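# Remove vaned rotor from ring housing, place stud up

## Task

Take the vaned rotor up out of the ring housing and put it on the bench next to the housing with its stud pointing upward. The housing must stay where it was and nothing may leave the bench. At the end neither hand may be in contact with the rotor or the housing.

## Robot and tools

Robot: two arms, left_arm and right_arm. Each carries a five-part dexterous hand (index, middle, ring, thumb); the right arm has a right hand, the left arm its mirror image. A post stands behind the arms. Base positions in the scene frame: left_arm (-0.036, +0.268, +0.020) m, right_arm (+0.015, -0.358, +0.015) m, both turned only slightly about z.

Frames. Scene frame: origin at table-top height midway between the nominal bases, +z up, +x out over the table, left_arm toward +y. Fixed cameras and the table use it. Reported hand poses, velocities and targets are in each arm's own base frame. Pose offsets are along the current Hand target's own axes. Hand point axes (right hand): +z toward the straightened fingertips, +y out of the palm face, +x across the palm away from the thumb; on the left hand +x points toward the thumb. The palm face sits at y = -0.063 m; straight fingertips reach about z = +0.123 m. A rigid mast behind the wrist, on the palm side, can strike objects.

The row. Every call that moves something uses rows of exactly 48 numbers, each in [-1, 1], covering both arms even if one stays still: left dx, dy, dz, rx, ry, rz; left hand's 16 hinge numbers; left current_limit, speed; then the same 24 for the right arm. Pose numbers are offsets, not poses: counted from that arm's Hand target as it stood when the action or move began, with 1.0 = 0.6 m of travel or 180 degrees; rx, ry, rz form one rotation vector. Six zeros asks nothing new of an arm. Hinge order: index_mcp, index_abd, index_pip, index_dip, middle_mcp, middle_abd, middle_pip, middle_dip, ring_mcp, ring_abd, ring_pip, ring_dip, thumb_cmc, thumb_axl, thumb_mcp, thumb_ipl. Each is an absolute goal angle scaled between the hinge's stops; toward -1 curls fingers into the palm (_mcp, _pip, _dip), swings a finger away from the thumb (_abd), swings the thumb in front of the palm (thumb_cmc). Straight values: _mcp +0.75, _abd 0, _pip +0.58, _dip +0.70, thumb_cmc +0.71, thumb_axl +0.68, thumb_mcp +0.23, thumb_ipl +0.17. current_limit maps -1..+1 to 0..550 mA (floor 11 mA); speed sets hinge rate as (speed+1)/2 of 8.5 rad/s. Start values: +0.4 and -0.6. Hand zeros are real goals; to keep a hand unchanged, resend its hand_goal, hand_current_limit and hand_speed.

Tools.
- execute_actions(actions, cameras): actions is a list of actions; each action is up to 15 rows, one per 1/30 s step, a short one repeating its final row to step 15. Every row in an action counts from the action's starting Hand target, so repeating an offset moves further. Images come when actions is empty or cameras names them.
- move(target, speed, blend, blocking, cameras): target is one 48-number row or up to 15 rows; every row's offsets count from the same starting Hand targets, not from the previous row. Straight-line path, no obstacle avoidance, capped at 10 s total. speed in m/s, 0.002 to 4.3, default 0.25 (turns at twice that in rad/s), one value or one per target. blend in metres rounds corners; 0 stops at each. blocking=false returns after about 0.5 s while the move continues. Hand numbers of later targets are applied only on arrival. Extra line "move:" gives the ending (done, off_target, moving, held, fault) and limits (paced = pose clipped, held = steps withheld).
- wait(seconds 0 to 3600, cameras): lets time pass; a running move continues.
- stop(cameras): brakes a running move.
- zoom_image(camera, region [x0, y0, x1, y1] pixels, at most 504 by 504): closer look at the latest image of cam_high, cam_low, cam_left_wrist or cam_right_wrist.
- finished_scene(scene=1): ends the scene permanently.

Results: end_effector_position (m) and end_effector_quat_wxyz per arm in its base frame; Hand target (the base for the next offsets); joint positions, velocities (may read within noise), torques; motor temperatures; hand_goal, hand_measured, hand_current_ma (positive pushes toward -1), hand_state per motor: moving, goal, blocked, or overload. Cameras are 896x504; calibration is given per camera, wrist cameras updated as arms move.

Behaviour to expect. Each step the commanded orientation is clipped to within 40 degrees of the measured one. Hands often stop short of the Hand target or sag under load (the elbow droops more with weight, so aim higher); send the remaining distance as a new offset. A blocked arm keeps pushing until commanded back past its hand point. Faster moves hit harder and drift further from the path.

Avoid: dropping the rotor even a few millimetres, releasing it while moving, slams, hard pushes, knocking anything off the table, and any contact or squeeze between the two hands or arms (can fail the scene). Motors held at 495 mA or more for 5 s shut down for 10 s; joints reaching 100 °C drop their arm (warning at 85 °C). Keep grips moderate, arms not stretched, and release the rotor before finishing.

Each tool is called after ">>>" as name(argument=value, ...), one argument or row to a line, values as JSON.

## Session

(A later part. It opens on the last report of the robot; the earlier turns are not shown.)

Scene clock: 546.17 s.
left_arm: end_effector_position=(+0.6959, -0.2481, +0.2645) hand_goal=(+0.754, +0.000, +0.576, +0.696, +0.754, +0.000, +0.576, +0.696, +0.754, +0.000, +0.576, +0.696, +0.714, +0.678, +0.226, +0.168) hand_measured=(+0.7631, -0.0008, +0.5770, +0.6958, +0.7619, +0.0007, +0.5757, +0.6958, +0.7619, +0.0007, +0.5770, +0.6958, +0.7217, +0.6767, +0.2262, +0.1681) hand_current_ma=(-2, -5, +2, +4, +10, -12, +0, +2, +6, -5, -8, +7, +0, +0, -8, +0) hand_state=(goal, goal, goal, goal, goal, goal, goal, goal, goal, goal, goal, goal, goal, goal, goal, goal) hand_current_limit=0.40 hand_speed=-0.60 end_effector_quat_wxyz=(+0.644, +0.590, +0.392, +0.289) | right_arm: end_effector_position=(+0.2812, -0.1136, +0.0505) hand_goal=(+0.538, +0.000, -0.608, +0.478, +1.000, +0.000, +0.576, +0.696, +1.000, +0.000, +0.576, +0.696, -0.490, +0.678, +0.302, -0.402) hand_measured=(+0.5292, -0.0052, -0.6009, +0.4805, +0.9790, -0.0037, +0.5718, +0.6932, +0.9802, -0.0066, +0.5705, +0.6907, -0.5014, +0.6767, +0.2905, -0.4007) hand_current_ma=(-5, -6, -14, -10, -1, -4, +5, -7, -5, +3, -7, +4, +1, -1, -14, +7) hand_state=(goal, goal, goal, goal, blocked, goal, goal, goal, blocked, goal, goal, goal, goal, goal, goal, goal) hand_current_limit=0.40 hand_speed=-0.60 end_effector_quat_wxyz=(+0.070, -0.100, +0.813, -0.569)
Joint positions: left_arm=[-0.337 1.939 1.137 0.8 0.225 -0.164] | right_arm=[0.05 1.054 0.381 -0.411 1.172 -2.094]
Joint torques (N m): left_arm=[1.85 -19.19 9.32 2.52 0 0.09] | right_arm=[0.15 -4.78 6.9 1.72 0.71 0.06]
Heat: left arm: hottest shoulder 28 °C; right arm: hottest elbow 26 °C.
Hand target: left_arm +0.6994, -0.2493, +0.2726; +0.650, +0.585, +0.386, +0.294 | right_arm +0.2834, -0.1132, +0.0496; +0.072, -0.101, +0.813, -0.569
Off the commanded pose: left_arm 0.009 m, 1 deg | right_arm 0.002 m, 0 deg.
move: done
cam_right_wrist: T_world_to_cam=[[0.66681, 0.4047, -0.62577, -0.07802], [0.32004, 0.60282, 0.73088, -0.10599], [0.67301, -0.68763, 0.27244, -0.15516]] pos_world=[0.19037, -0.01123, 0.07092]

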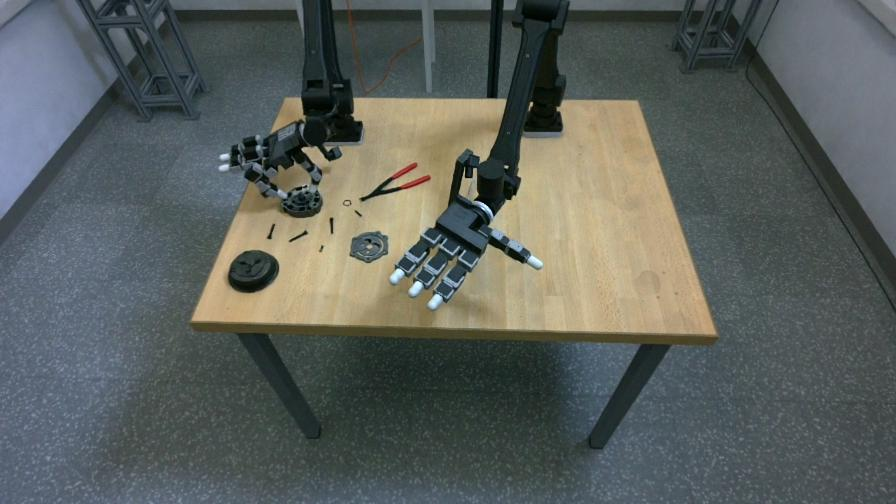

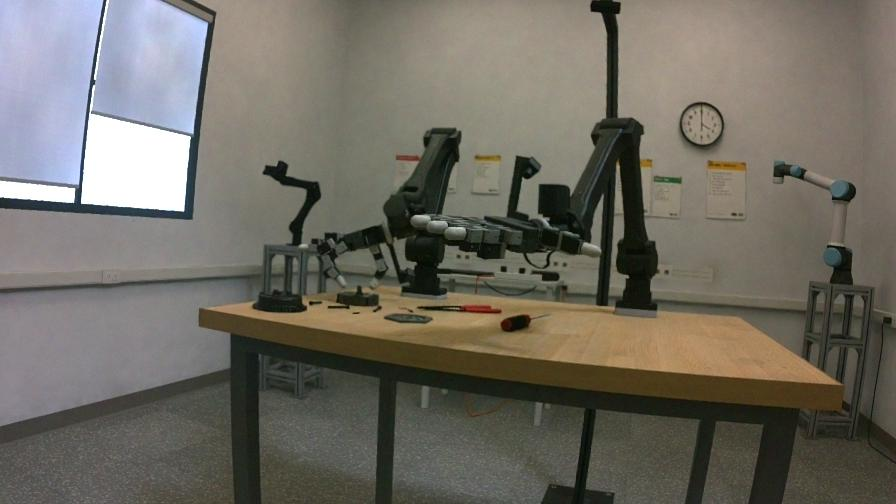

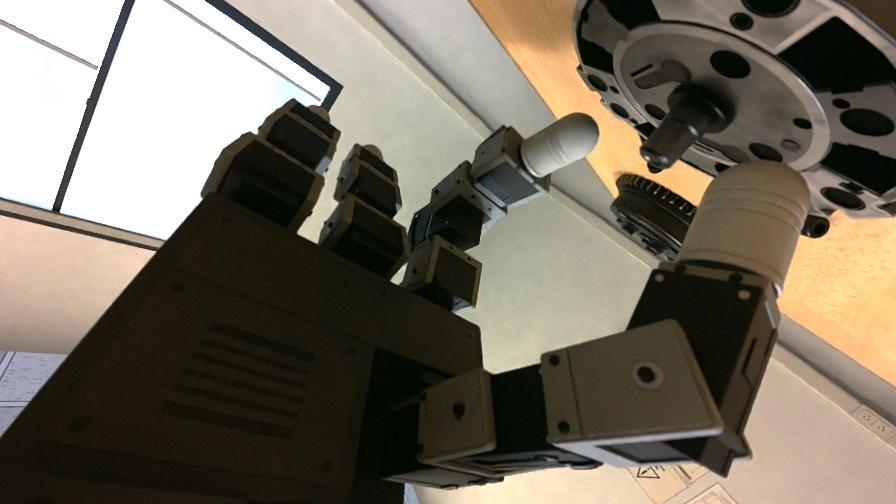

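>>> move(
  target=[0,0,0,0,0,0,0.754,0,0.576,0.696,0.754,0,0.576,0.696,0.754,0,0.576,0.696,0.714,0.678,0.226,0.168,0.4,-0.6,0,0.0122,0.0008,0,0,0,0.323,0,-0.512,0.478,1,0,0.576,0.696,1,0,0.576,0.696,-0.491,0.678,0.122,-0.325,0.2,-0.85],
  cameras=["cam_high","cam_low","cam_right_wrist"],
  speed=0.05,
)

>>> zoom_image(
  camera="cam_high",
  region=[270, 160, 340, 222],
)

>>> zoom_image(
  camera="cam_low",
  region=[320, 250, 400, 314],
)

>>> zoom_image(
  camera="cam_right_wrist",
  region=[500, 0, 896, 240],
)

Scene clock: 591.97 s.
left_arm: end_effector_position=(+0.6959, -0.2481, +0.2645) hand_goal=(+0.754, +0.000, +0.576, +0.696, +0.754, +0.000, +0.576, +0.696, +0.754, +0.000, +0.576, +0.696, +0.714, +0.678, +0.226, +0.168) hand_measured=(+0.7631, +0.0007, +0.5770, +0.6958, +0.7619, +0.0007, +0.5757, +0.6958, +0.7619, +0.0007, +0.5770, +0.6958, +0.7217, +0.6767, +0.2252, +0.1672) hand_current_ma=(+0, -5, +0, +0, +7, -13, +1, +2, +9, -9, -8, +10, -6, +7, -4, -1) hand_state=(goal, goal, goal, goal, goal, goal, goal, goal, goal, goal, goal, goal, goal, goal, goal, goal) hand_current_limit=0.40 hand_speed=-0.60 end_effector_quat_wxyz=(+0.644, +0.590, +0.392, +0.289) | right_arm: end_effector_position=(+0.2784, -0.1131, +0.0425) hand_goal=(+0.324, +0.000, -0.512, +0.478, +1.000, +0.000, +0.576, +0.696, +1.000, +0.000, +0.576, +0.696, -0.490, +0.678, +0.122, -0.324) hand_measured=(+0.3157, -0.0052, -0.5137, +0.4792, +0.9790, -0.0037, +0.5705, +0.6920, +0.9802, -0.0081, +0.5705, +0.6920, -0.5027, +0.6756, +0.1233, -0.3273) hand_current_ma=(-13, -1, -9, -9, -4, -8, +3, -9, -5, -8, -10, +10, -2, -13, -6, +3) hand_state=(goal, goal, goal, goal, blocked, goal, goal, goal, blocked, goal, goal, goal, goal, goal, goal, goal) hand_current_limit=0.20 hand_speed=-0.85 end_effector_quat_wxyz=(+0.063, -0.107, +0.813, -0.568)
Joint positions: left_arm=[-0.337 1.939 1.137 0.8 0.225 -0.164] | right_arm=[0.052 1.077 0.372 -0.397 1.172 -2.094]
Joint torques (N m): left_arm=[1.67 -19.66 9.39 2.58 -0.02 0.09] | right_arm=[0.56 -4.89 6.76 1.7 0.85 0.26]
Heat: left arm: hottest shoulder 28 °C; right arm: hottest elbow 26 °C.
Hand target: left_arm +0.6994, -0.2493, +0.2726; +0.650, +0.585, +0.386, +0.294 | right_arm +0.2829, -0.1112, +0.0426; +0.072, -0.101, +0.813, -0.569
Off the commanded pose: left_arm 0.009 m, 1 deg | right_arm 0.005 m, 1 deg.
move: done
cam_right_wrist: T_world_to_cam=[[0.65433, 0.40562, -0.63822, -0.07719], [0.33193, 0.60426, 0.72435, -0.10242], [0.67946, -0.68581, 0.26075, -0.15183]] pos_world=[0.18766, -0.01093, 0.06451]

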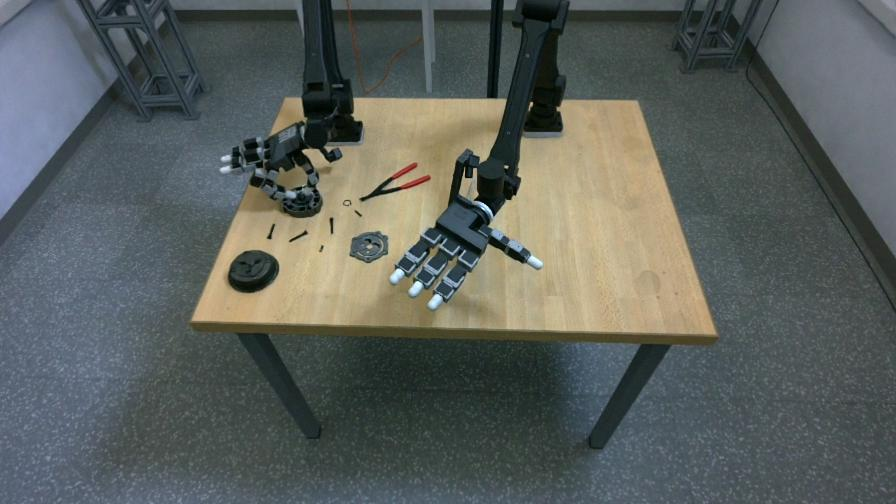

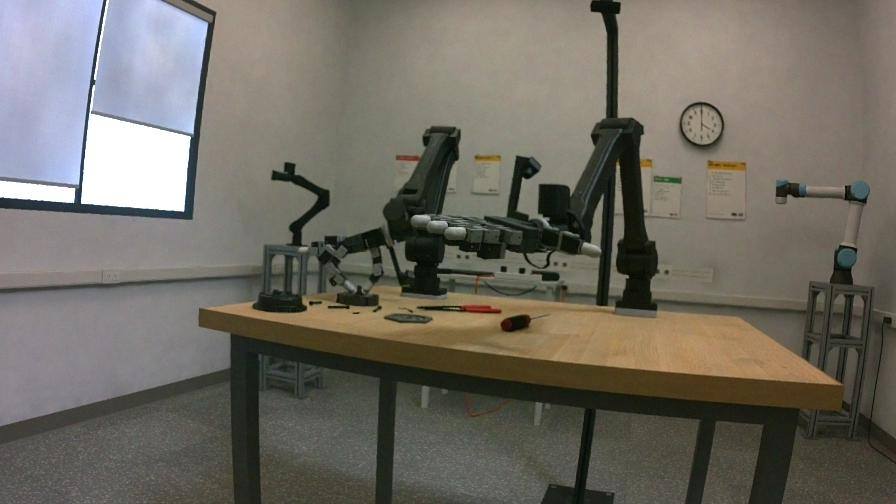

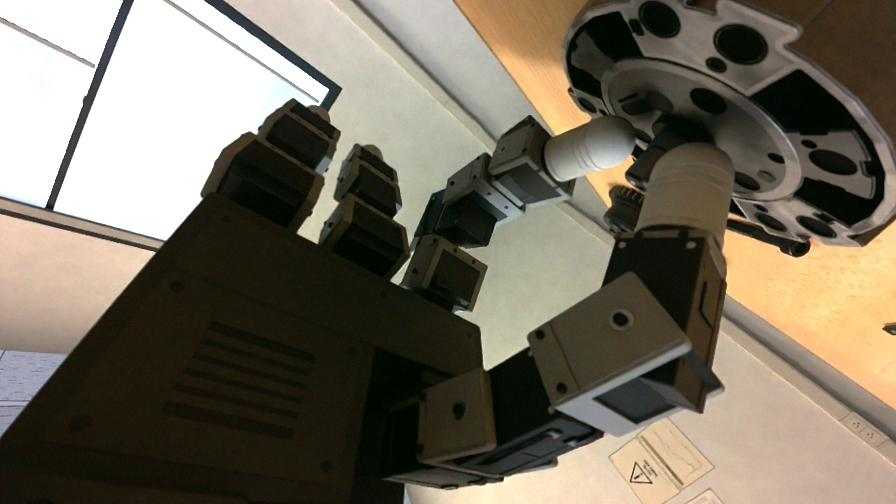

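Scaled by 7.200 from the camera's image (finer frame: 1280x720).

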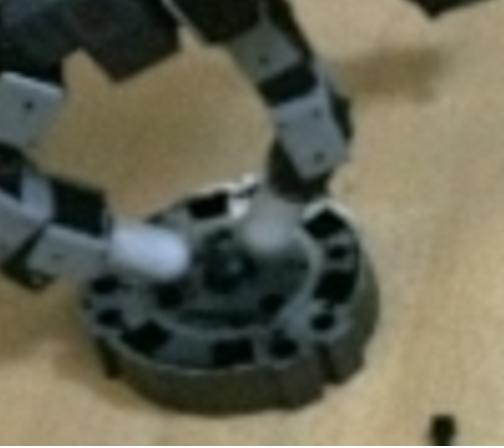

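Scaled by 6.300 from the camera's image (finer frame: 1280x720).

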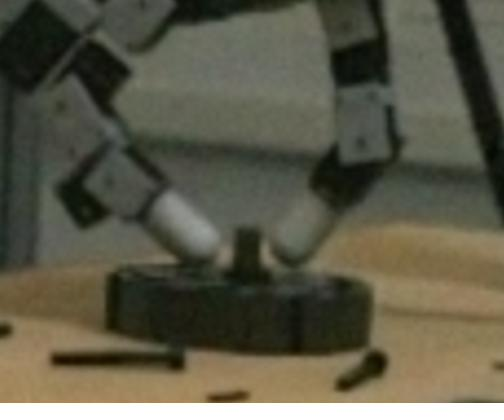

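Scaled by 1.273 from the camera's image (finer frame: 1280x720).

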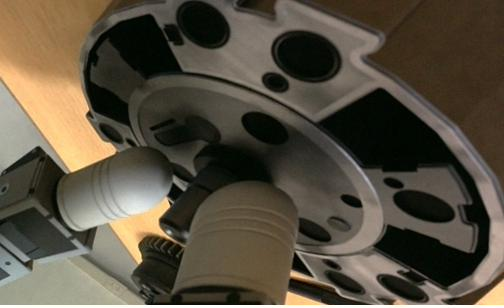

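>>> move(
  target=[0,0,0,0,0,0,0.754,0,0.576,0.696,0.754,0,0.576,0.696,0.754,0,0.576,0.696,0.714,0.678,0.226,0.168,0.4,-0.6,0,0,0,0,0,0,0.252,0,-0.470,0.478,1,0,0.576,0.696,1,0,0.576,0.696,-0.491,0.678,0.044,-0.255,0.2,-0.85],
  cameras=["cam_high","cam_low","cam_right_wrist"],
  speed=0.05,
)

>>> zoom_image(
  camera="cam_low",
  region=[320, 250, 400, 314],
)

>>> zoom_image(
  camera="cam_right_wrist",
  region=[500, 0, 896, 240],
)

Scene clock: 620.80 s.
left_arm: end_effector_position=(+0.6959, -0.2481, +0.2645) hand_goal=(+0.754, +0.000, +0.576, +0.696, +0.754, +0.000, +0.576, +0.696, +0.754, +0.000, +0.576, +0.696, +0.714, +0.678, +0.226, +0.168) hand_measured=(+0.7643, -0.0008, +0.5770, +0.6971, +0.7607, -0.0008, +0.5770, +0.6971, +0.7619, -0.0008, +0.5770, +0.6958, +0.7217, +0.6767, +0.2262, +0.1681) hand_current_ma=(+0, -9, +3, +4, +9, -8, -1, +1, +8, -6, -7, +5, -4, -4, -10, +1) hand_state=(goal, goal, goal, goal, goal, goal, goal, goal, goal, goal, goal, goal, goal, goal, goal, goal) hand_current_limit=0.40 hand_speed=-0.60 end_effector_quat_wxyz=(+0.644, +0.590, +0.392, +0.289) | right_arm: end_effector_position=(+0.2785, -0.1129, +0.0425) hand_goal=(+0.252, +0.000, -0.470, +0.478, +1.000, +0.000, +0.576, +0.696, +1.000, +0.000, +0.576, +0.696, -0.490, +0.678, +0.044, -0.254) hand_measured=(+0.2458, -0.0052, -0.4701, +0.4792, +0.9778, -0.0037, +0.5705, +0.6920, +0.9790, -0.0081, +0.5705, +0.6920, -0.5014, +0.6756, +0.0698, -0.2521) hand_current_ma=(-1, -7, +1, +4, -2, +2, +5, -12, -3, -6, -2, +5, -1, -15, +4, +8) hand_state=(goal, goal, goal, goal, blocked, goal, goal, goal, blocked, goal, goal, goal, goal, goal, blocked, goal) hand_current_limit=0.20 hand_speed=-0.85 end_effector_quat_wxyz=(+0.063, -0.107, +0.813, -0.568)
Joint positions: left_arm=[-0.337 1.939 1.137 0.8 0.225 -0.164] | right_arm=[0.053 1.077 0.372 -0.397 1.172 -2.094]
Joint torques (N m): left_arm=[1.67 -19.31 9.33 2.54 -0.01 0.07] | right_arm=[0.56 -4.89 6.75 1.72 0.85 0.26]
Heat: left arm: hottest shoulder 28 °C; right arm: hottest elbow 25 °C.
Hand target: left_arm +0.6994, -0.2493, +0.2726; +0.650, +0.585, +0.386, +0.294 | right_arm +0.2829, -0.1112, +0.0426; +0.072, -0.101, +0.813, -0.569
Off the commanded pose: left_arm 0.009 m, 1 deg | right_arm 0.005 m, 1 deg.
move: done
cam_right_wrist: T_world_to_cam=[[0.65431, 0.40608, -0.63795, -0.0773], [0.33119, 0.60452, 0.72448, -0.10238], [0.67985, -0.68531, 0.26105, -0.15191]] pos_world=[0.18776, -0.01083, 0.06451]

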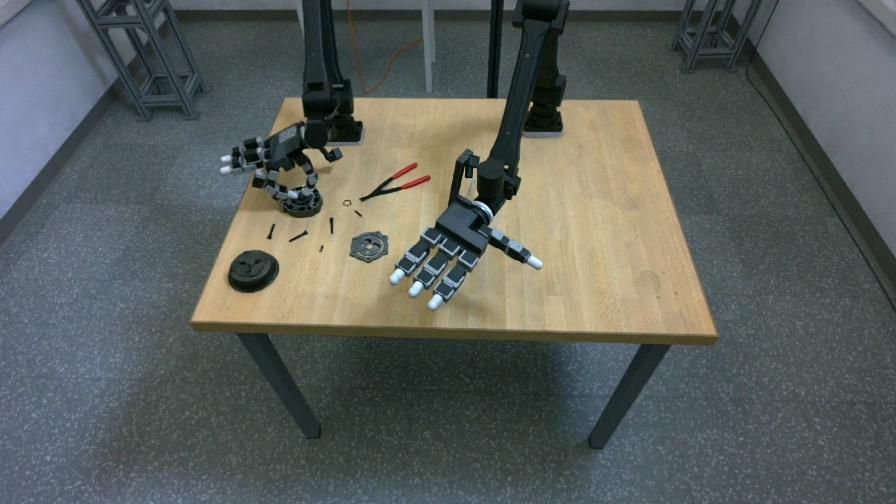

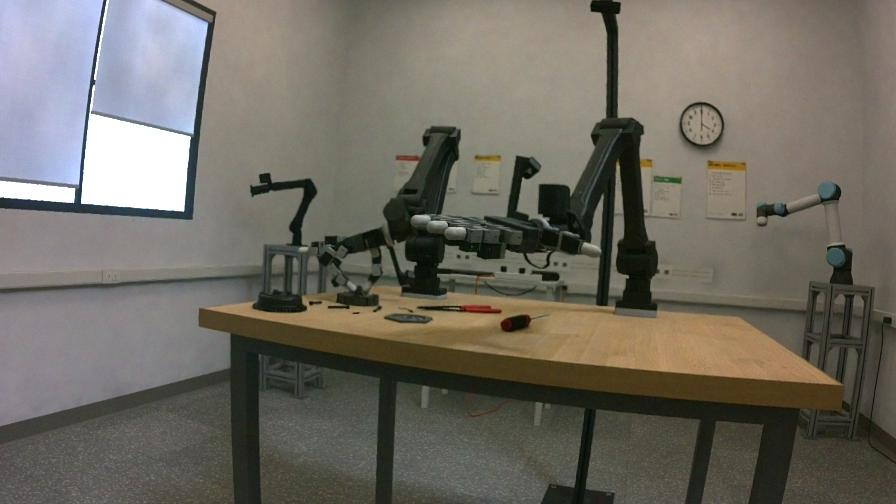

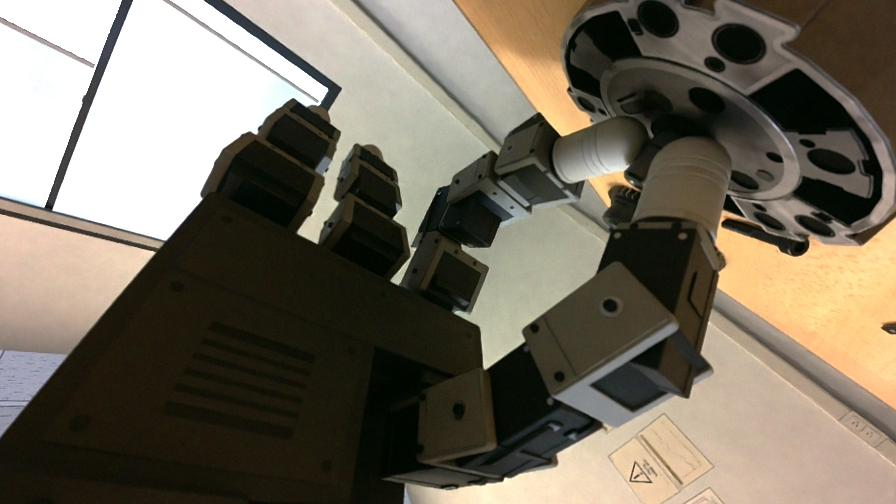

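Scaled by 6.300 from the camera's image (finer frame: 1280x720).

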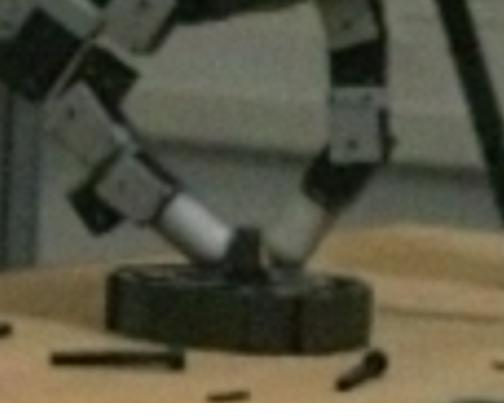

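Scaled by 1.273 from the camera's image (finer frame: 1280x720).

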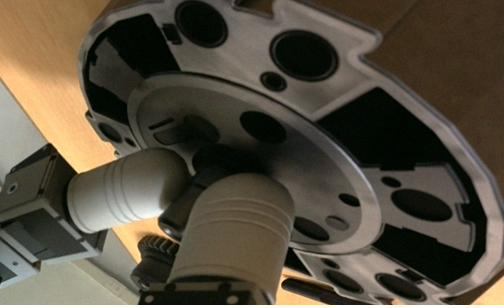

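>>> move(
  target=[0,0,0,0,0,0,0.754,0,0.576,0.696,0.754,0,0.576,0.696,0.754,0,0.576,0.696,0.714,0.678,0.226,0.168,0.4,-0.6,0,0,0,0,0,0,0.151,0,-0.562,0.377,1,0,0.576,0.696,1,0,0.576,0.696,-0.491,0.678,-0.06,-0.35,0.4,-0.85],
  cameras=["cam_high","cam_low","cam_right_wrist"],
  speed=0.05,
)

>>> zoom_image(
  camera="cam_high",
  region=[270, 160, 340, 222],
)

>>> zoom_image(
  camera="cam_low",
  region=[320, 250, 400, 314],
)

>>> zoom_image(
  camera="cam_right_wrist",
  region=[500, 0, 896, 240],
)

Scene clock: 635.87 s.
left_arm: end_effector_position=(+0.6959, -0.2481, +0.2645) hand_goal=(+0.754, +0.000, +0.576, +0.696, +0.754, +0.000, +0.576, +0.696, +0.754, +0.000, +0.576, +0.696, +0.714, +0.678, +0.226, +0.168) hand_measured=(+0.7631, +0.0007, +0.5770, +0.6958, +0.7619, +0.0007, +0.5757, +0.6958, +0.7619, +0.0007, +0.5770, +0.6958, +0.7217, +0.6767, +0.2262, +0.1681) hand_current_ma=(+0, -8, -1, +2, +5, -6, +0, +4, +3, -5, -7, +10, -4, -2, -8, +0) hand_state=(goal, goal, goal, goal, goal, goal, goal, goal, goal, goal, goal, goal, goal, goal, goal, goal) hand_current_limit=0.40 hand_speed=-0.60 end_effector_quat_wxyz=(+0.644, +0.590, +0.392, +0.289) | right_arm: end_effector_position=(+0.2784, -0.1129, +0.0423) hand_goal=(+0.152, +0.000, -0.562, +0.378, +1.000, +0.000, +0.576, +0.696, +1.000, +0.000, +0.576, +0.696, -0.490, +0.678, -0.060, -0.350) hand_measured=(+0.2458, -0.0052, -0.4714, +0.4537, +0.9802, -0.0037, +0.5718, +0.6932, +0.9790, -0.0081, +0.5705, +0.6920, -0.5014, +0.6767, +0.0708, -0.2597) hand_current_ma=(+50, -7, +40, +31, +5, -5, +8, -8, -4, -6, -13, +5, +2, -8, +107, +72) hand_state=(blocked, goal, blocked, blocked, blocked, goal, goal, goal, blocked, goal, goal, goal, goal, goal, blocked, blocked) hand_current_limit=0.40 hand_speed=-0.85 end_effector_quat_wxyz=(+0.063, -0.107, +0.813, -0.568)
Joint positions: left_arm=[-0.337 1.939 1.137 0.8 0.225 -0.164] | right_arm=[0.053 1.078 0.372 -0.397 1.172 -2.094]
Joint torques (N m): left_arm=[1.61 -19.78 9.37 2.58 -0.02 0.09] | right_arm=[0.56 -5.01 6.75 1.7 0.85 0.26]
Heat: left arm: hottest shoulder 28 °C; right arm: hottest elbow 25 °C.
Hand target: left_arm +0.6994, -0.2493, +0.2726; +0.650, +0.585, +0.386, +0.294 | right_arm +0.2829, -0.1112, +0.0426; +0.072, -0.101, +0.813, -0.569
Off the commanded pose: left_arm 0.009 m, 1 deg | right_arm 0.005 m, 1 deg.
move: done
cam_right_wrist: T_world_to_cam=[[0.65354, 0.40608, -0.63874, -0.07717], [0.33205, 0.60453, 0.72408, -0.10233], [0.68016, -0.68531, 0.26025, -0.1518]] pos_world=[0.18766, -0.01083, 0.06431]

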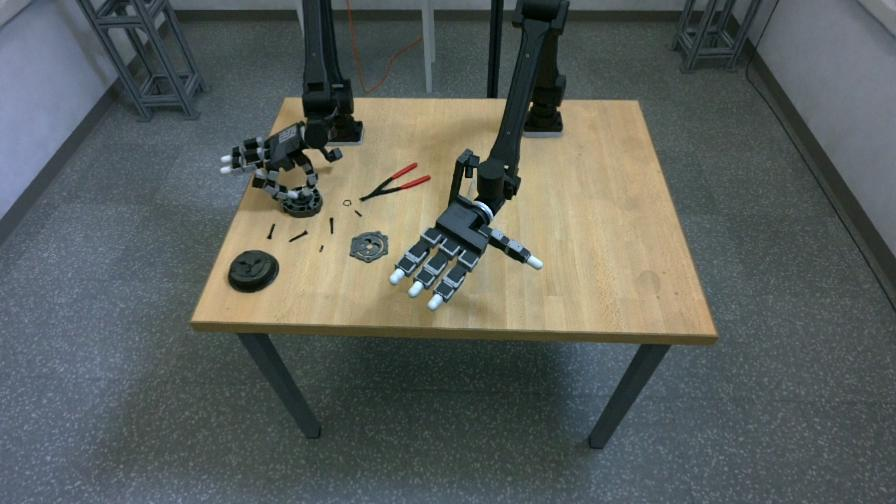

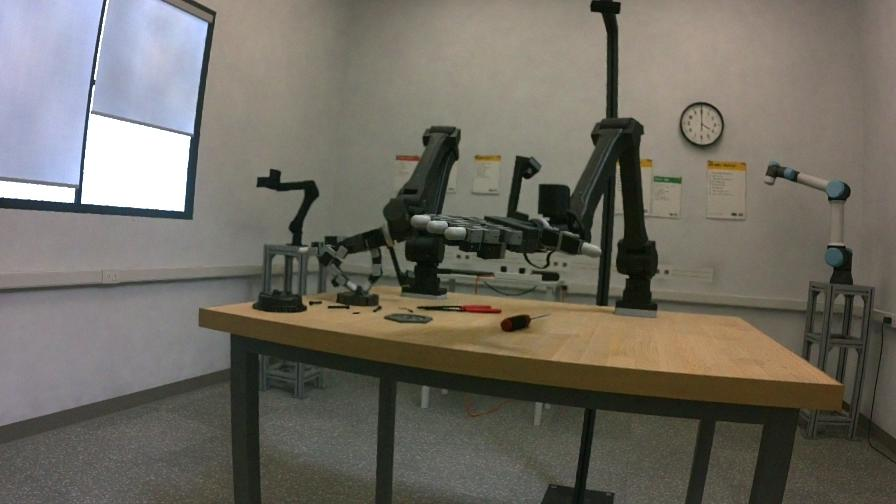

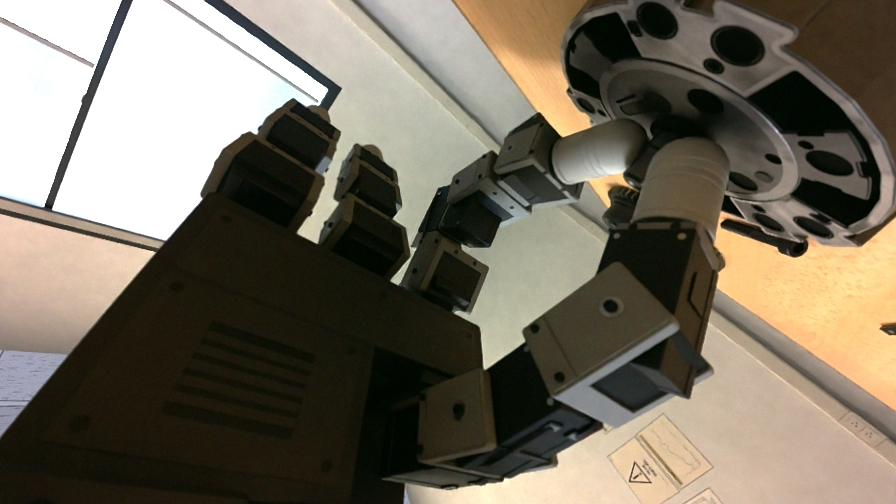

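Scaled by 7.200 from the camera's image (finer frame: 1280x720).

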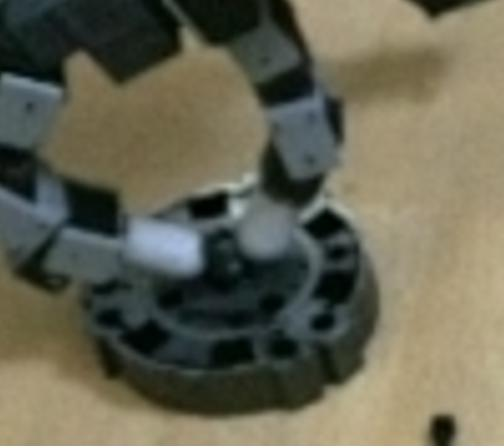

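Scaled by 6.300 from the camera's image (finer frame: 1280x720).

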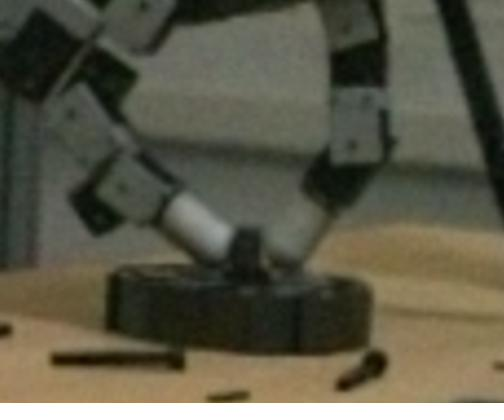

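Scaled by 1.273 from the camera's image (finer frame: 1280x720).

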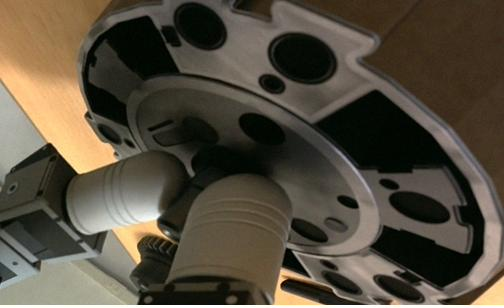

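>>> move(
  target=[0,0,0,0,0,0,0.754,0,0.576,0.696,0.754,0,0.576,0.696,0.754,0,0.576,0.696,0.714,0.678,0.226,0.168,0.4,-0.6,0,0,0,0,0,0,-0.2,0,-0.8,0.25,1,0,0.576,0.696,1,0,0.576,0.696,-0.491,0.678,-0.22,-0.45,0.5,-0.85],
  cameras=["cam_low","cam_right_wrist"],
  speed=0.05,
)

>>> zoom_image(
  camera="cam_low",
  region=[320, 250, 400, 314],
)

>>> zoom_image(
  camera="cam_right_wrist",
  region=[500, 0, 896, 240],
)

Scene clock: 649.90 s.
left_arm: end_effector_position=(+0.6959, -0.2481, +0.2645) hand_goal=(+0.754, +0.000, +0.576, +0.696, +0.754, +0.000, +0.576, +0.696, +0.754, +0.000, +0.576, +0.696, +0.714, +0.678, +0.226, +0.168) hand_measured=(+0.7643, +0.0007, +0.5770, +0.6958, +0.7619, -0.0008, +0.5770, +0.6958, +0.7619, +0.0007, +0.5770, +0.6958, +0.7217, +0.6767, +0.2262, +0.1681) hand_current_ma=(+5, -9, +2, +5, +8, -7, -4, +1, +7, -6, -7, +8, -6, +0, -6, -1) hand_state=(goal, goal, goal, goal, goal, goal, goal, goal, goal, goal, goal, goal, goal, goal, goal, goal) hand_current_limit=0.40 hand_speed=-0.60 end_effector_quat_wxyz=(+0.644, +0.590, +0.392, +0.289) | right_arm: end_effector_position=(+0.2744, -0.1137, +0.0395) hand_goal=(-0.200, +0.000, -0.800, +0.250, +1.000, +0.000, +0.576, +0.696, +1.000, +0.000, +0.576, +0.696, -0.490, +0.678, -0.220, -0.450) hand_measured=(+0.2506, +0.0007, -0.4880, +0.3531, +0.9790, -0.0037, +0.5705, +0.6920, +0.9790, -0.0066, +0.5705, +0.6907, -0.5353, +0.6598, +0.0283, -0.3388) hand_current_ma=(+395, -11, +294, +42, +4, -8, +11, -14, -1, -1, +2, +0, -17, -7, +305, +101) hand_state=(moving, goal, blocked, blocked, blocked, goal, goal, goal, blocked, goal, goal, goal, blocked, goal, blocked, blocked) hand_current_limit=0.50 hand_speed=-0.85 end_effector_quat_wxyz=(+0.058, -0.109, +0.812, -0.570)
Joint positions: left_arm=[-0.337 1.939 1.137 0.8 0.225 -0.164] | right_arm=[0.053 1.079 0.364 -0.397 1.177 -2.094]
Joint torques (N m): left_arm=[1.61 -19.6 9.39 2.48 0 0.1] | right_arm=[0.56 -5.07 7.3 1.68 0.69 0.26]
Heat: left arm: hottest shoulder 28 °C; right arm: hottest elbow 25 °C.
Hand target: left_arm +0.6994, -0.2493, +0.2726; +0.650, +0.585, +0.386, +0.294 | right_arm +0.2829, -0.1112, +0.0426; +0.072, -0.101, +0.813, -0.569
Off the commanded pose: left_arm 0.009 m, 1 deg | right_arm 0.009 m, 2 deg.
move: done
cam_right_wrist: T_world_to_cam=[[0.64841, 0.40182, -0.64661, -0.07472], [0.33989, 0.60721, 0.71817, -0.10008], [0.68121, -0.68544, 0.25715, -0.14914]] pos_world=[0.18406, -0.01143, 0.06191]

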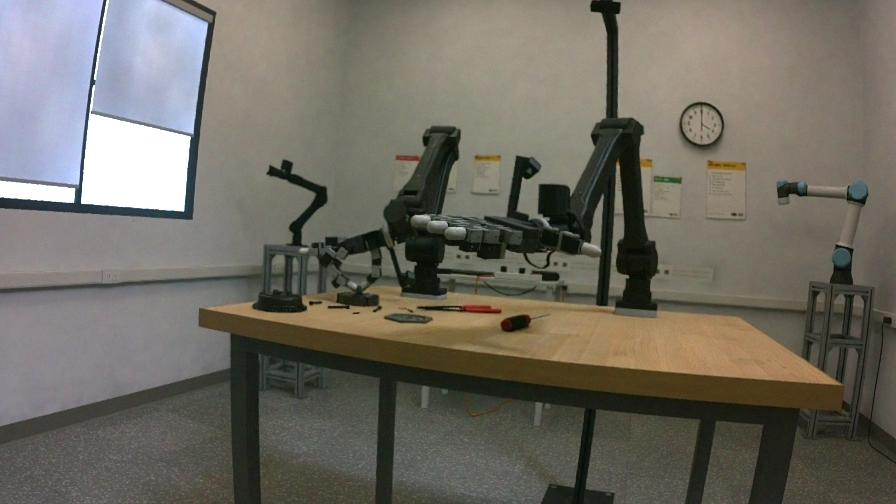

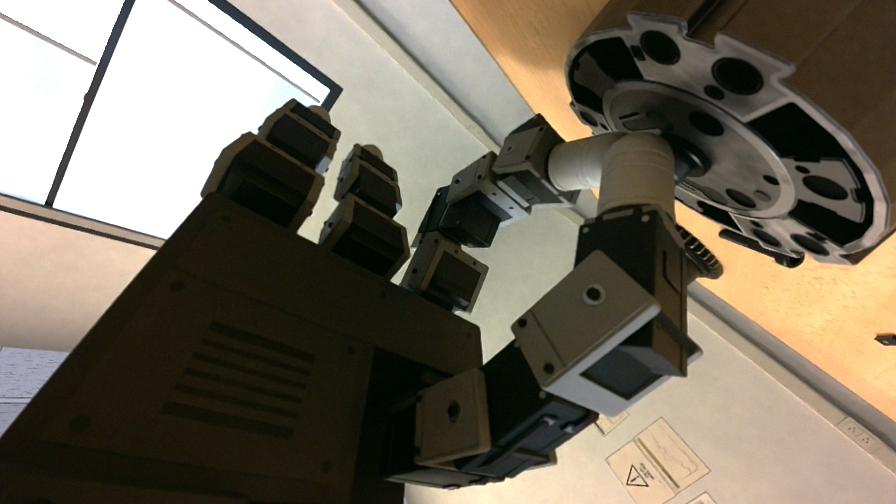

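Scaled by 6.300 from the camera's image (finer frame: 1280x720).

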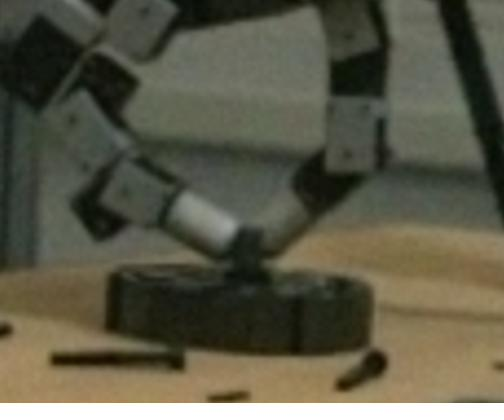

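Scaled by 1.273 from the camera's image (finer frame: 1280x720).

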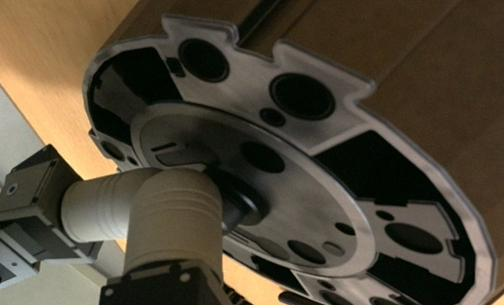

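>>> move(
  target=[0,0,0,0,0,0,0.754,0,0.576,0.696,0.754,0,0.576,0.696,0.754,0,0.576,0.696,0.714,0.678,0.226,0.168,0.4,-0.6,0,0,0,0,0,0,0.35,0,-0.512,0.478,1,0,0.576,0.696,1,0,0.576,0.696,-0.491,0.678,0.14,-0.325,0.3,-0.85],
  cameras=["cam_high","cam_low","cam_right_wrist"],
  speed=0.05,
)

>>> zoom_image(
  camera="cam_high",
  region=[270, 160, 340, 222],
)

>>> zoom_image(
  camera="cam_low",
  region=[320, 250, 400, 314],
)

>>> zoom_image(
  camera="cam_right_wrist",
  region=[500, 0, 896, 240],
)

Scene clock: 661.67 s.
left_arm: end_effector_position=(+0.6959, -0.2481, +0.2645) hand_goal=(+0.754, +0.000, +0.576, +0.696, +0.754, +0.000, +0.576, +0.696, +0.754, +0.000, +0.576, +0.696, +0.714, +0.678, +0.226, +0.168) hand_measured=(+0.7631, -0.0008, +0.5770, +0.6971, +0.7607, -0.0008, +0.5770, +0.6958, +0.7619, -0.0008, +0.5770, +0.6958, +0.7217, +0.6767, +0.2262, +0.1681) hand_current_ma=(-1, -5, -3, +2, +8, -9, +1, +6, +11, -10, -5, +9, -1, +0, -9, -2) hand_state=(goal, goal, goal, goal, goal, goal, goal, goal, goal, goal, goal, goal, goal, goal, goal, goal) hand_current_limit=0.40 hand_speed=-0.60 end_effector_quat_wxyz=(+0.644, +0.590, +0.392, +0.289) | right_arm: end_effector_position=(+0.2746, -0.1137, +0.0396) hand_goal=(+0.350, +0.000, -0.512, +0.478, +1.000, +0.000, +0.576, +0.696, +1.000, +0.000, +0.576, +0.696, -0.490, +0.678, +0.140, -0.324) hand_measured=(+0.3024, -0.0052, -0.5188, +0.4690, +0.9778, -0.0023, +0.5705, +0.6907, +0.9778, -0.0066, +0.5693, +0.6907, -0.5014, +0.6693, +0.1351, -0.3149) hand_current_ma=(-19, -8, -3, -12, +0, -2, +6, -15, +3, -4, -4, +9, -1, -13, +1, +15) hand_state=(blocked, goal, goal, goal, blocked, goal, goal, goal, blocked, goal, goal, goal, goal, goal, goal, goal) hand_current_limit=0.30 hand_speed=-0.85 end_effector_quat_wxyz=(+0.059, -0.108, +0.813, -0.570)
Joint positions: left_arm=[-0.337 1.939 1.137 0.8 0.225 -0.164] | right_arm=[0.053 1.079 0.364 -0.397 1.177 -2.092]
Joint torques (N m): left_arm=[1.61 -19.72 9.4 2.54 -0.02 0.07] | right_arm=[0.56 -5.07 7.3 1.66 0.68 0.25]
Heat: left arm: hottest shoulder 28 °C; right arm: hottest elbow 25 °C.
Hand target: left_arm +0.6994, -0.2493, +0.2726; +0.650, +0.585, +0.386, +0.294 | right_arm +0.2829, -0.1112, +0.0425; +0.072, -0.101, +0.813, -0.569
Off the commanded pose: left_arm 0.009 m, 1 deg | right_arm 0.009 m, 2 deg.
move: done
cam_right_wrist: T_world_to_cam=[[0.6495, 0.40171, -0.64558, -0.07516], [0.33919, 0.6068, 0.71884, -0.10013], [0.68051, -0.68587, 0.25786, -0.14913]] pos_world=[0.18426, -0.01133, 0.06191]

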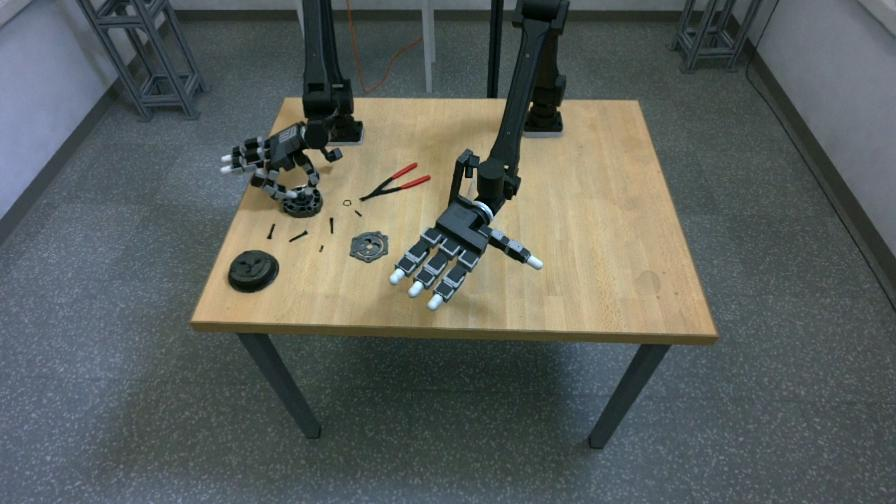

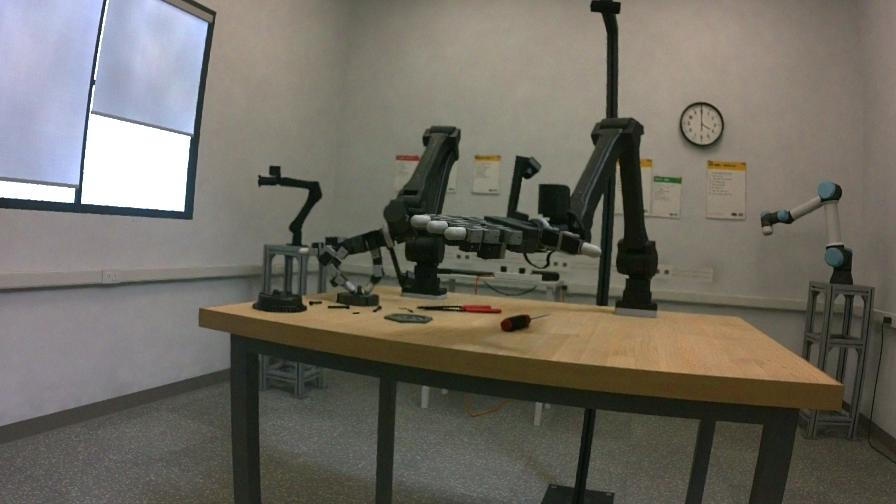

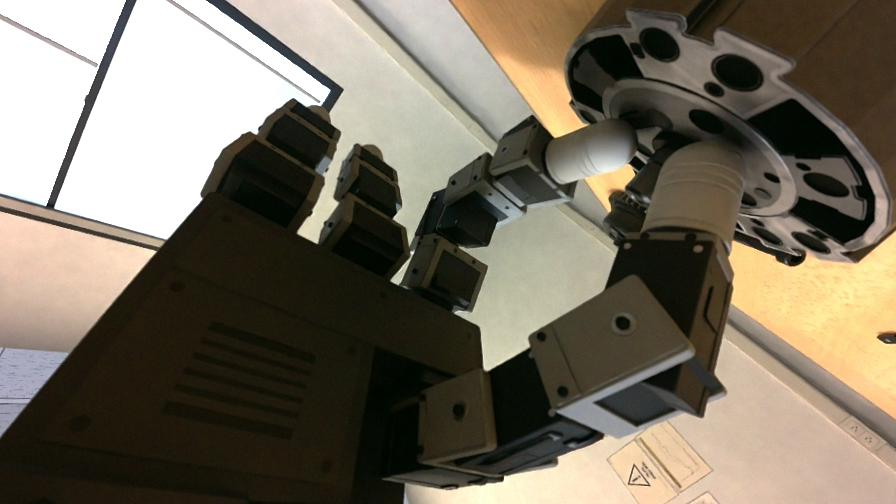

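Scaled by 7.200 from the camera's image (finer frame: 1280x720).

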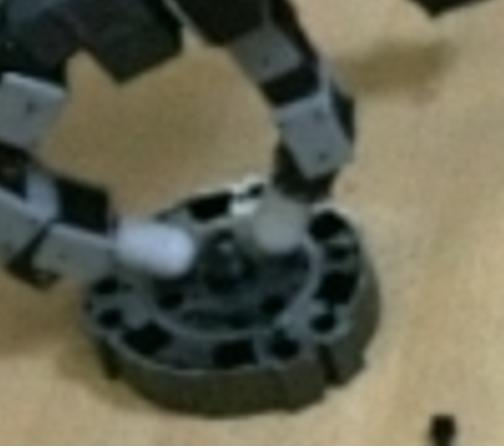

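Scaled by 6.300 from the camera's image (finer frame: 1280x720).

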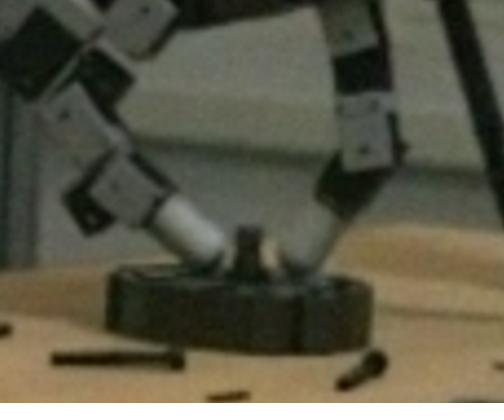

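Scaled by 1.273 from the camera's image (finer frame: 1280x720).

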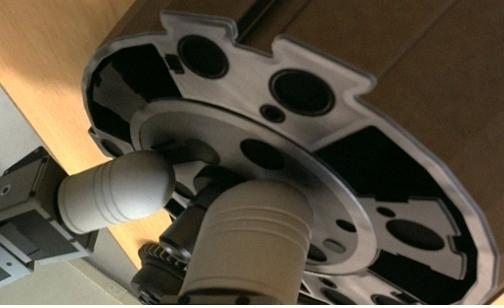

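>>> move(
  target=[0,0,0,0,0,0,0.754,0,0.576,0.696,0.754,0,0.576,0.696,0.754,0,0.576,0.696,0.714,0.678,0.226,0.168,0.4,-0.6,-0.0095,-0.003,-0.0018,0,0,0,0.35,0,-0.512,0.478,1,0,0.576,0.696,1,0,0.576,0.696,-0.491,0.678,0.16,-0.34,0.3,-0.85],
  cameras=["cam_high","cam_low","cam_right_wrist"],
  speed=0.05,
)

>>> zoom_image(
  camera="cam_high",
  region=[270, 160, 340, 222],
)

>>> zoom_image(
  camera="cam_low",
  region=[320, 250, 400, 314],
)

>>> zoom_image(
  camera="cam_right_wrist",
  region=[500, 0, 896, 240],
)

Scene clock: 686.03 s.
left_arm: end_effector_position=(+0.6959, -0.2481, +0.2645) hand_goal=(+0.754, +0.000, +0.576, +0.696, +0.754, +0.000, +0.576, +0.696, +0.754, +0.000, +0.576, +0.696, +0.714, +0.678, +0.226, +0.168) hand_measured=(+0.7631, -0.0008, +0.5770, +0.6958, +0.7619, +0.0007, +0.5770, +0.6958, +0.7619, +0.0007, +0.5770, +0.6958, +0.7217, +0.6767, +0.2262, +0.1672) hand_current_ma=(+0, -7, -1, +0, +9, -12, +1, -1, +6, -7, -6, +8, -2, +1, -10, +3) hand_state=(goal, goal, goal, goal, goal, goal, goal, goal, goal, goal, goal, goal, goal, goal, goal, goal) hand_current_limit=0.40 hand_speed=-0.60 end_effector_quat_wxyz=(+0.644, +0.590, +0.392, +0.289) | right_arm: end_effector_position=(+0.2755, -0.1127, +0.0384) hand_goal=(+0.350, +0.000, -0.512, +0.478, +1.000, +0.000, +0.576, +0.696, +1.000, +0.000, +0.576, +0.696, -0.490, +0.678, +0.160, -0.340) hand_measured=(+0.3121, -0.0066, -0.5355, +0.4677, +0.9790, -0.0037, +0.5718, +0.6907, +0.9790, -0.0066, +0.5705, +0.6907, -0.5014, +0.6683, +0.1539, -0.3321) hand_current_ma=(-10, -16, -11, -7, +0, +3, +6, -15, -7, -7, +5, +0, +1, -11, -13, +12) hand_state=(blocked, goal, blocked, goal, blocked, goal, goal, goal, blocked, goal, goal, goal, goal, goal, goal, goal) hand_current_limit=0.30 hand_speed=-0.85 end_effector_quat_wxyz=(+0.061, -0.106, +0.813, -0.570)
Joint positions: left_arm=[-0.337 1.939 1.137 0.8 0.225 -0.164] | right_arm=[0.057 1.086 0.364 -0.397 1.179 -2.078]
Joint torques (N m): left_arm=[1.38 -19.43 9.42 2.5 -0.03 0.09] | right_arm=[0.73 -4.54 8.61 1.06 0.73 0.25]
Heat: left arm: hottest shoulder 28 °C; right arm: hottest elbow 26 °C.
Hand target: left_arm +0.6994, -0.2493, +0.2726; +0.650, +0.585, +0.386, +0.294 | right_arm +0.2883, -0.1095, +0.0447; +0.072, -0.101, +0.813, -0.569
Off the commanded pose: left_arm 0.009 m, 1 deg | right_arm 0.015 m, 1 deg.
move: off_target (right_arm)
cam_right_wrist: T_world_to_cam=[[0.65408, 0.40138, -0.64115, -0.0784], [0.33564, 0.60559, 0.72153, -0.0994], [0.67788, -0.68713, 0.26139, -0.14829]] pos_world=[0.18516, -0.01023, 0.06021]

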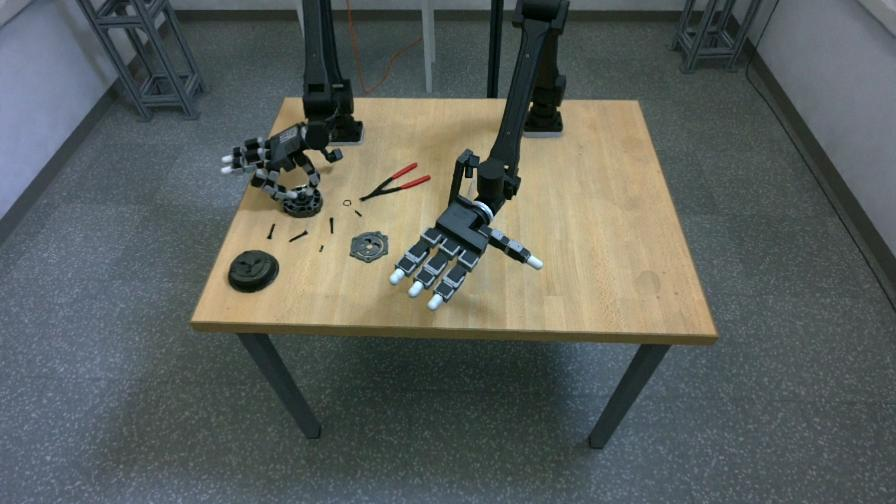

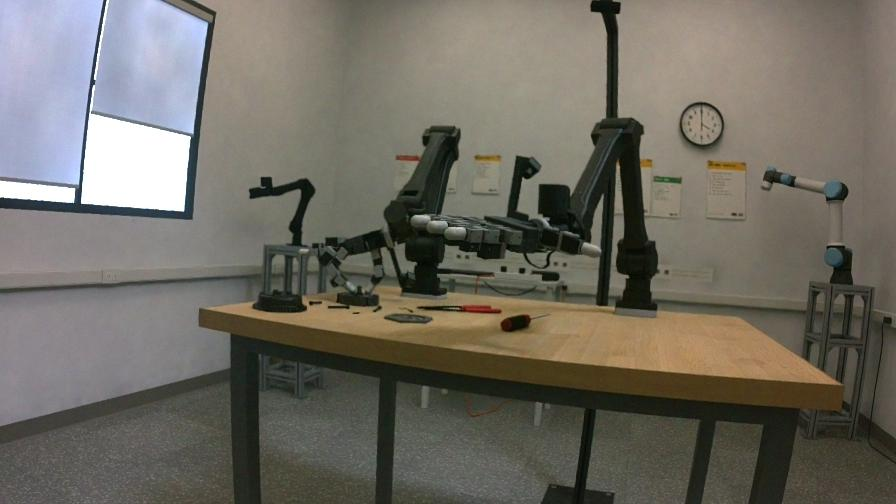

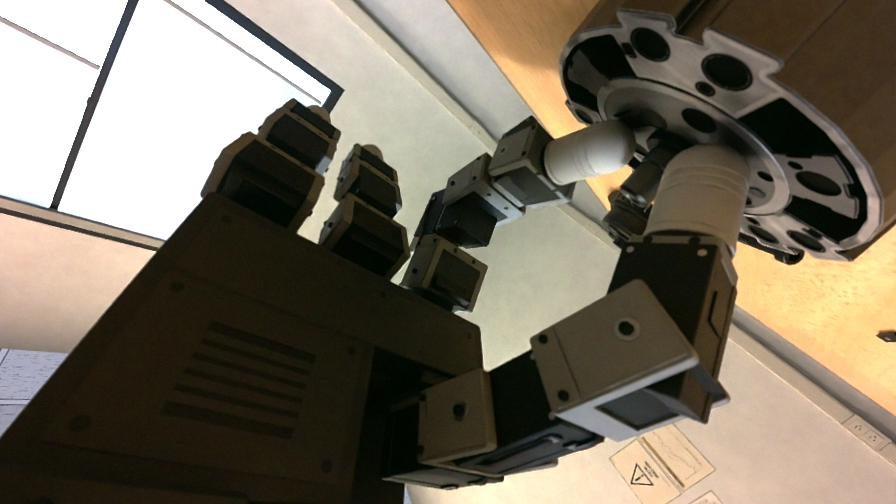

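Scaled by 7.200 from the camera's image (finer frame: 1280x720).

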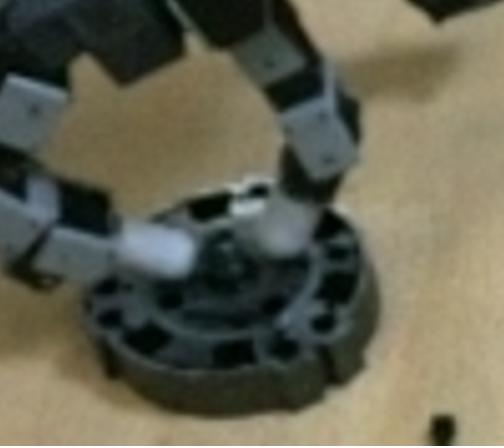

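Scaled by 6.300 from the camera's image (finer frame: 1280x720).

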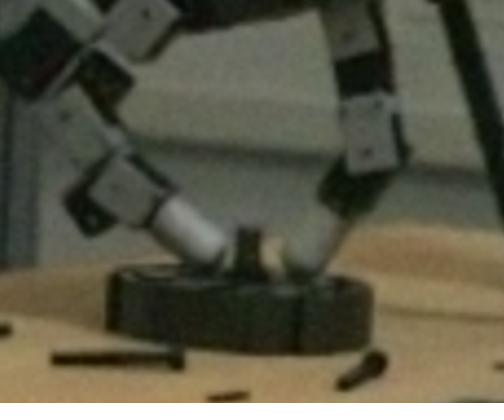

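Scaled by 1.273 from the camera's image (finer frame: 1280x720).

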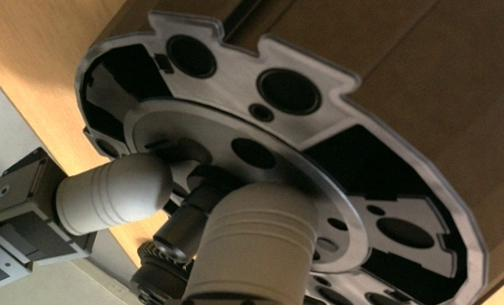

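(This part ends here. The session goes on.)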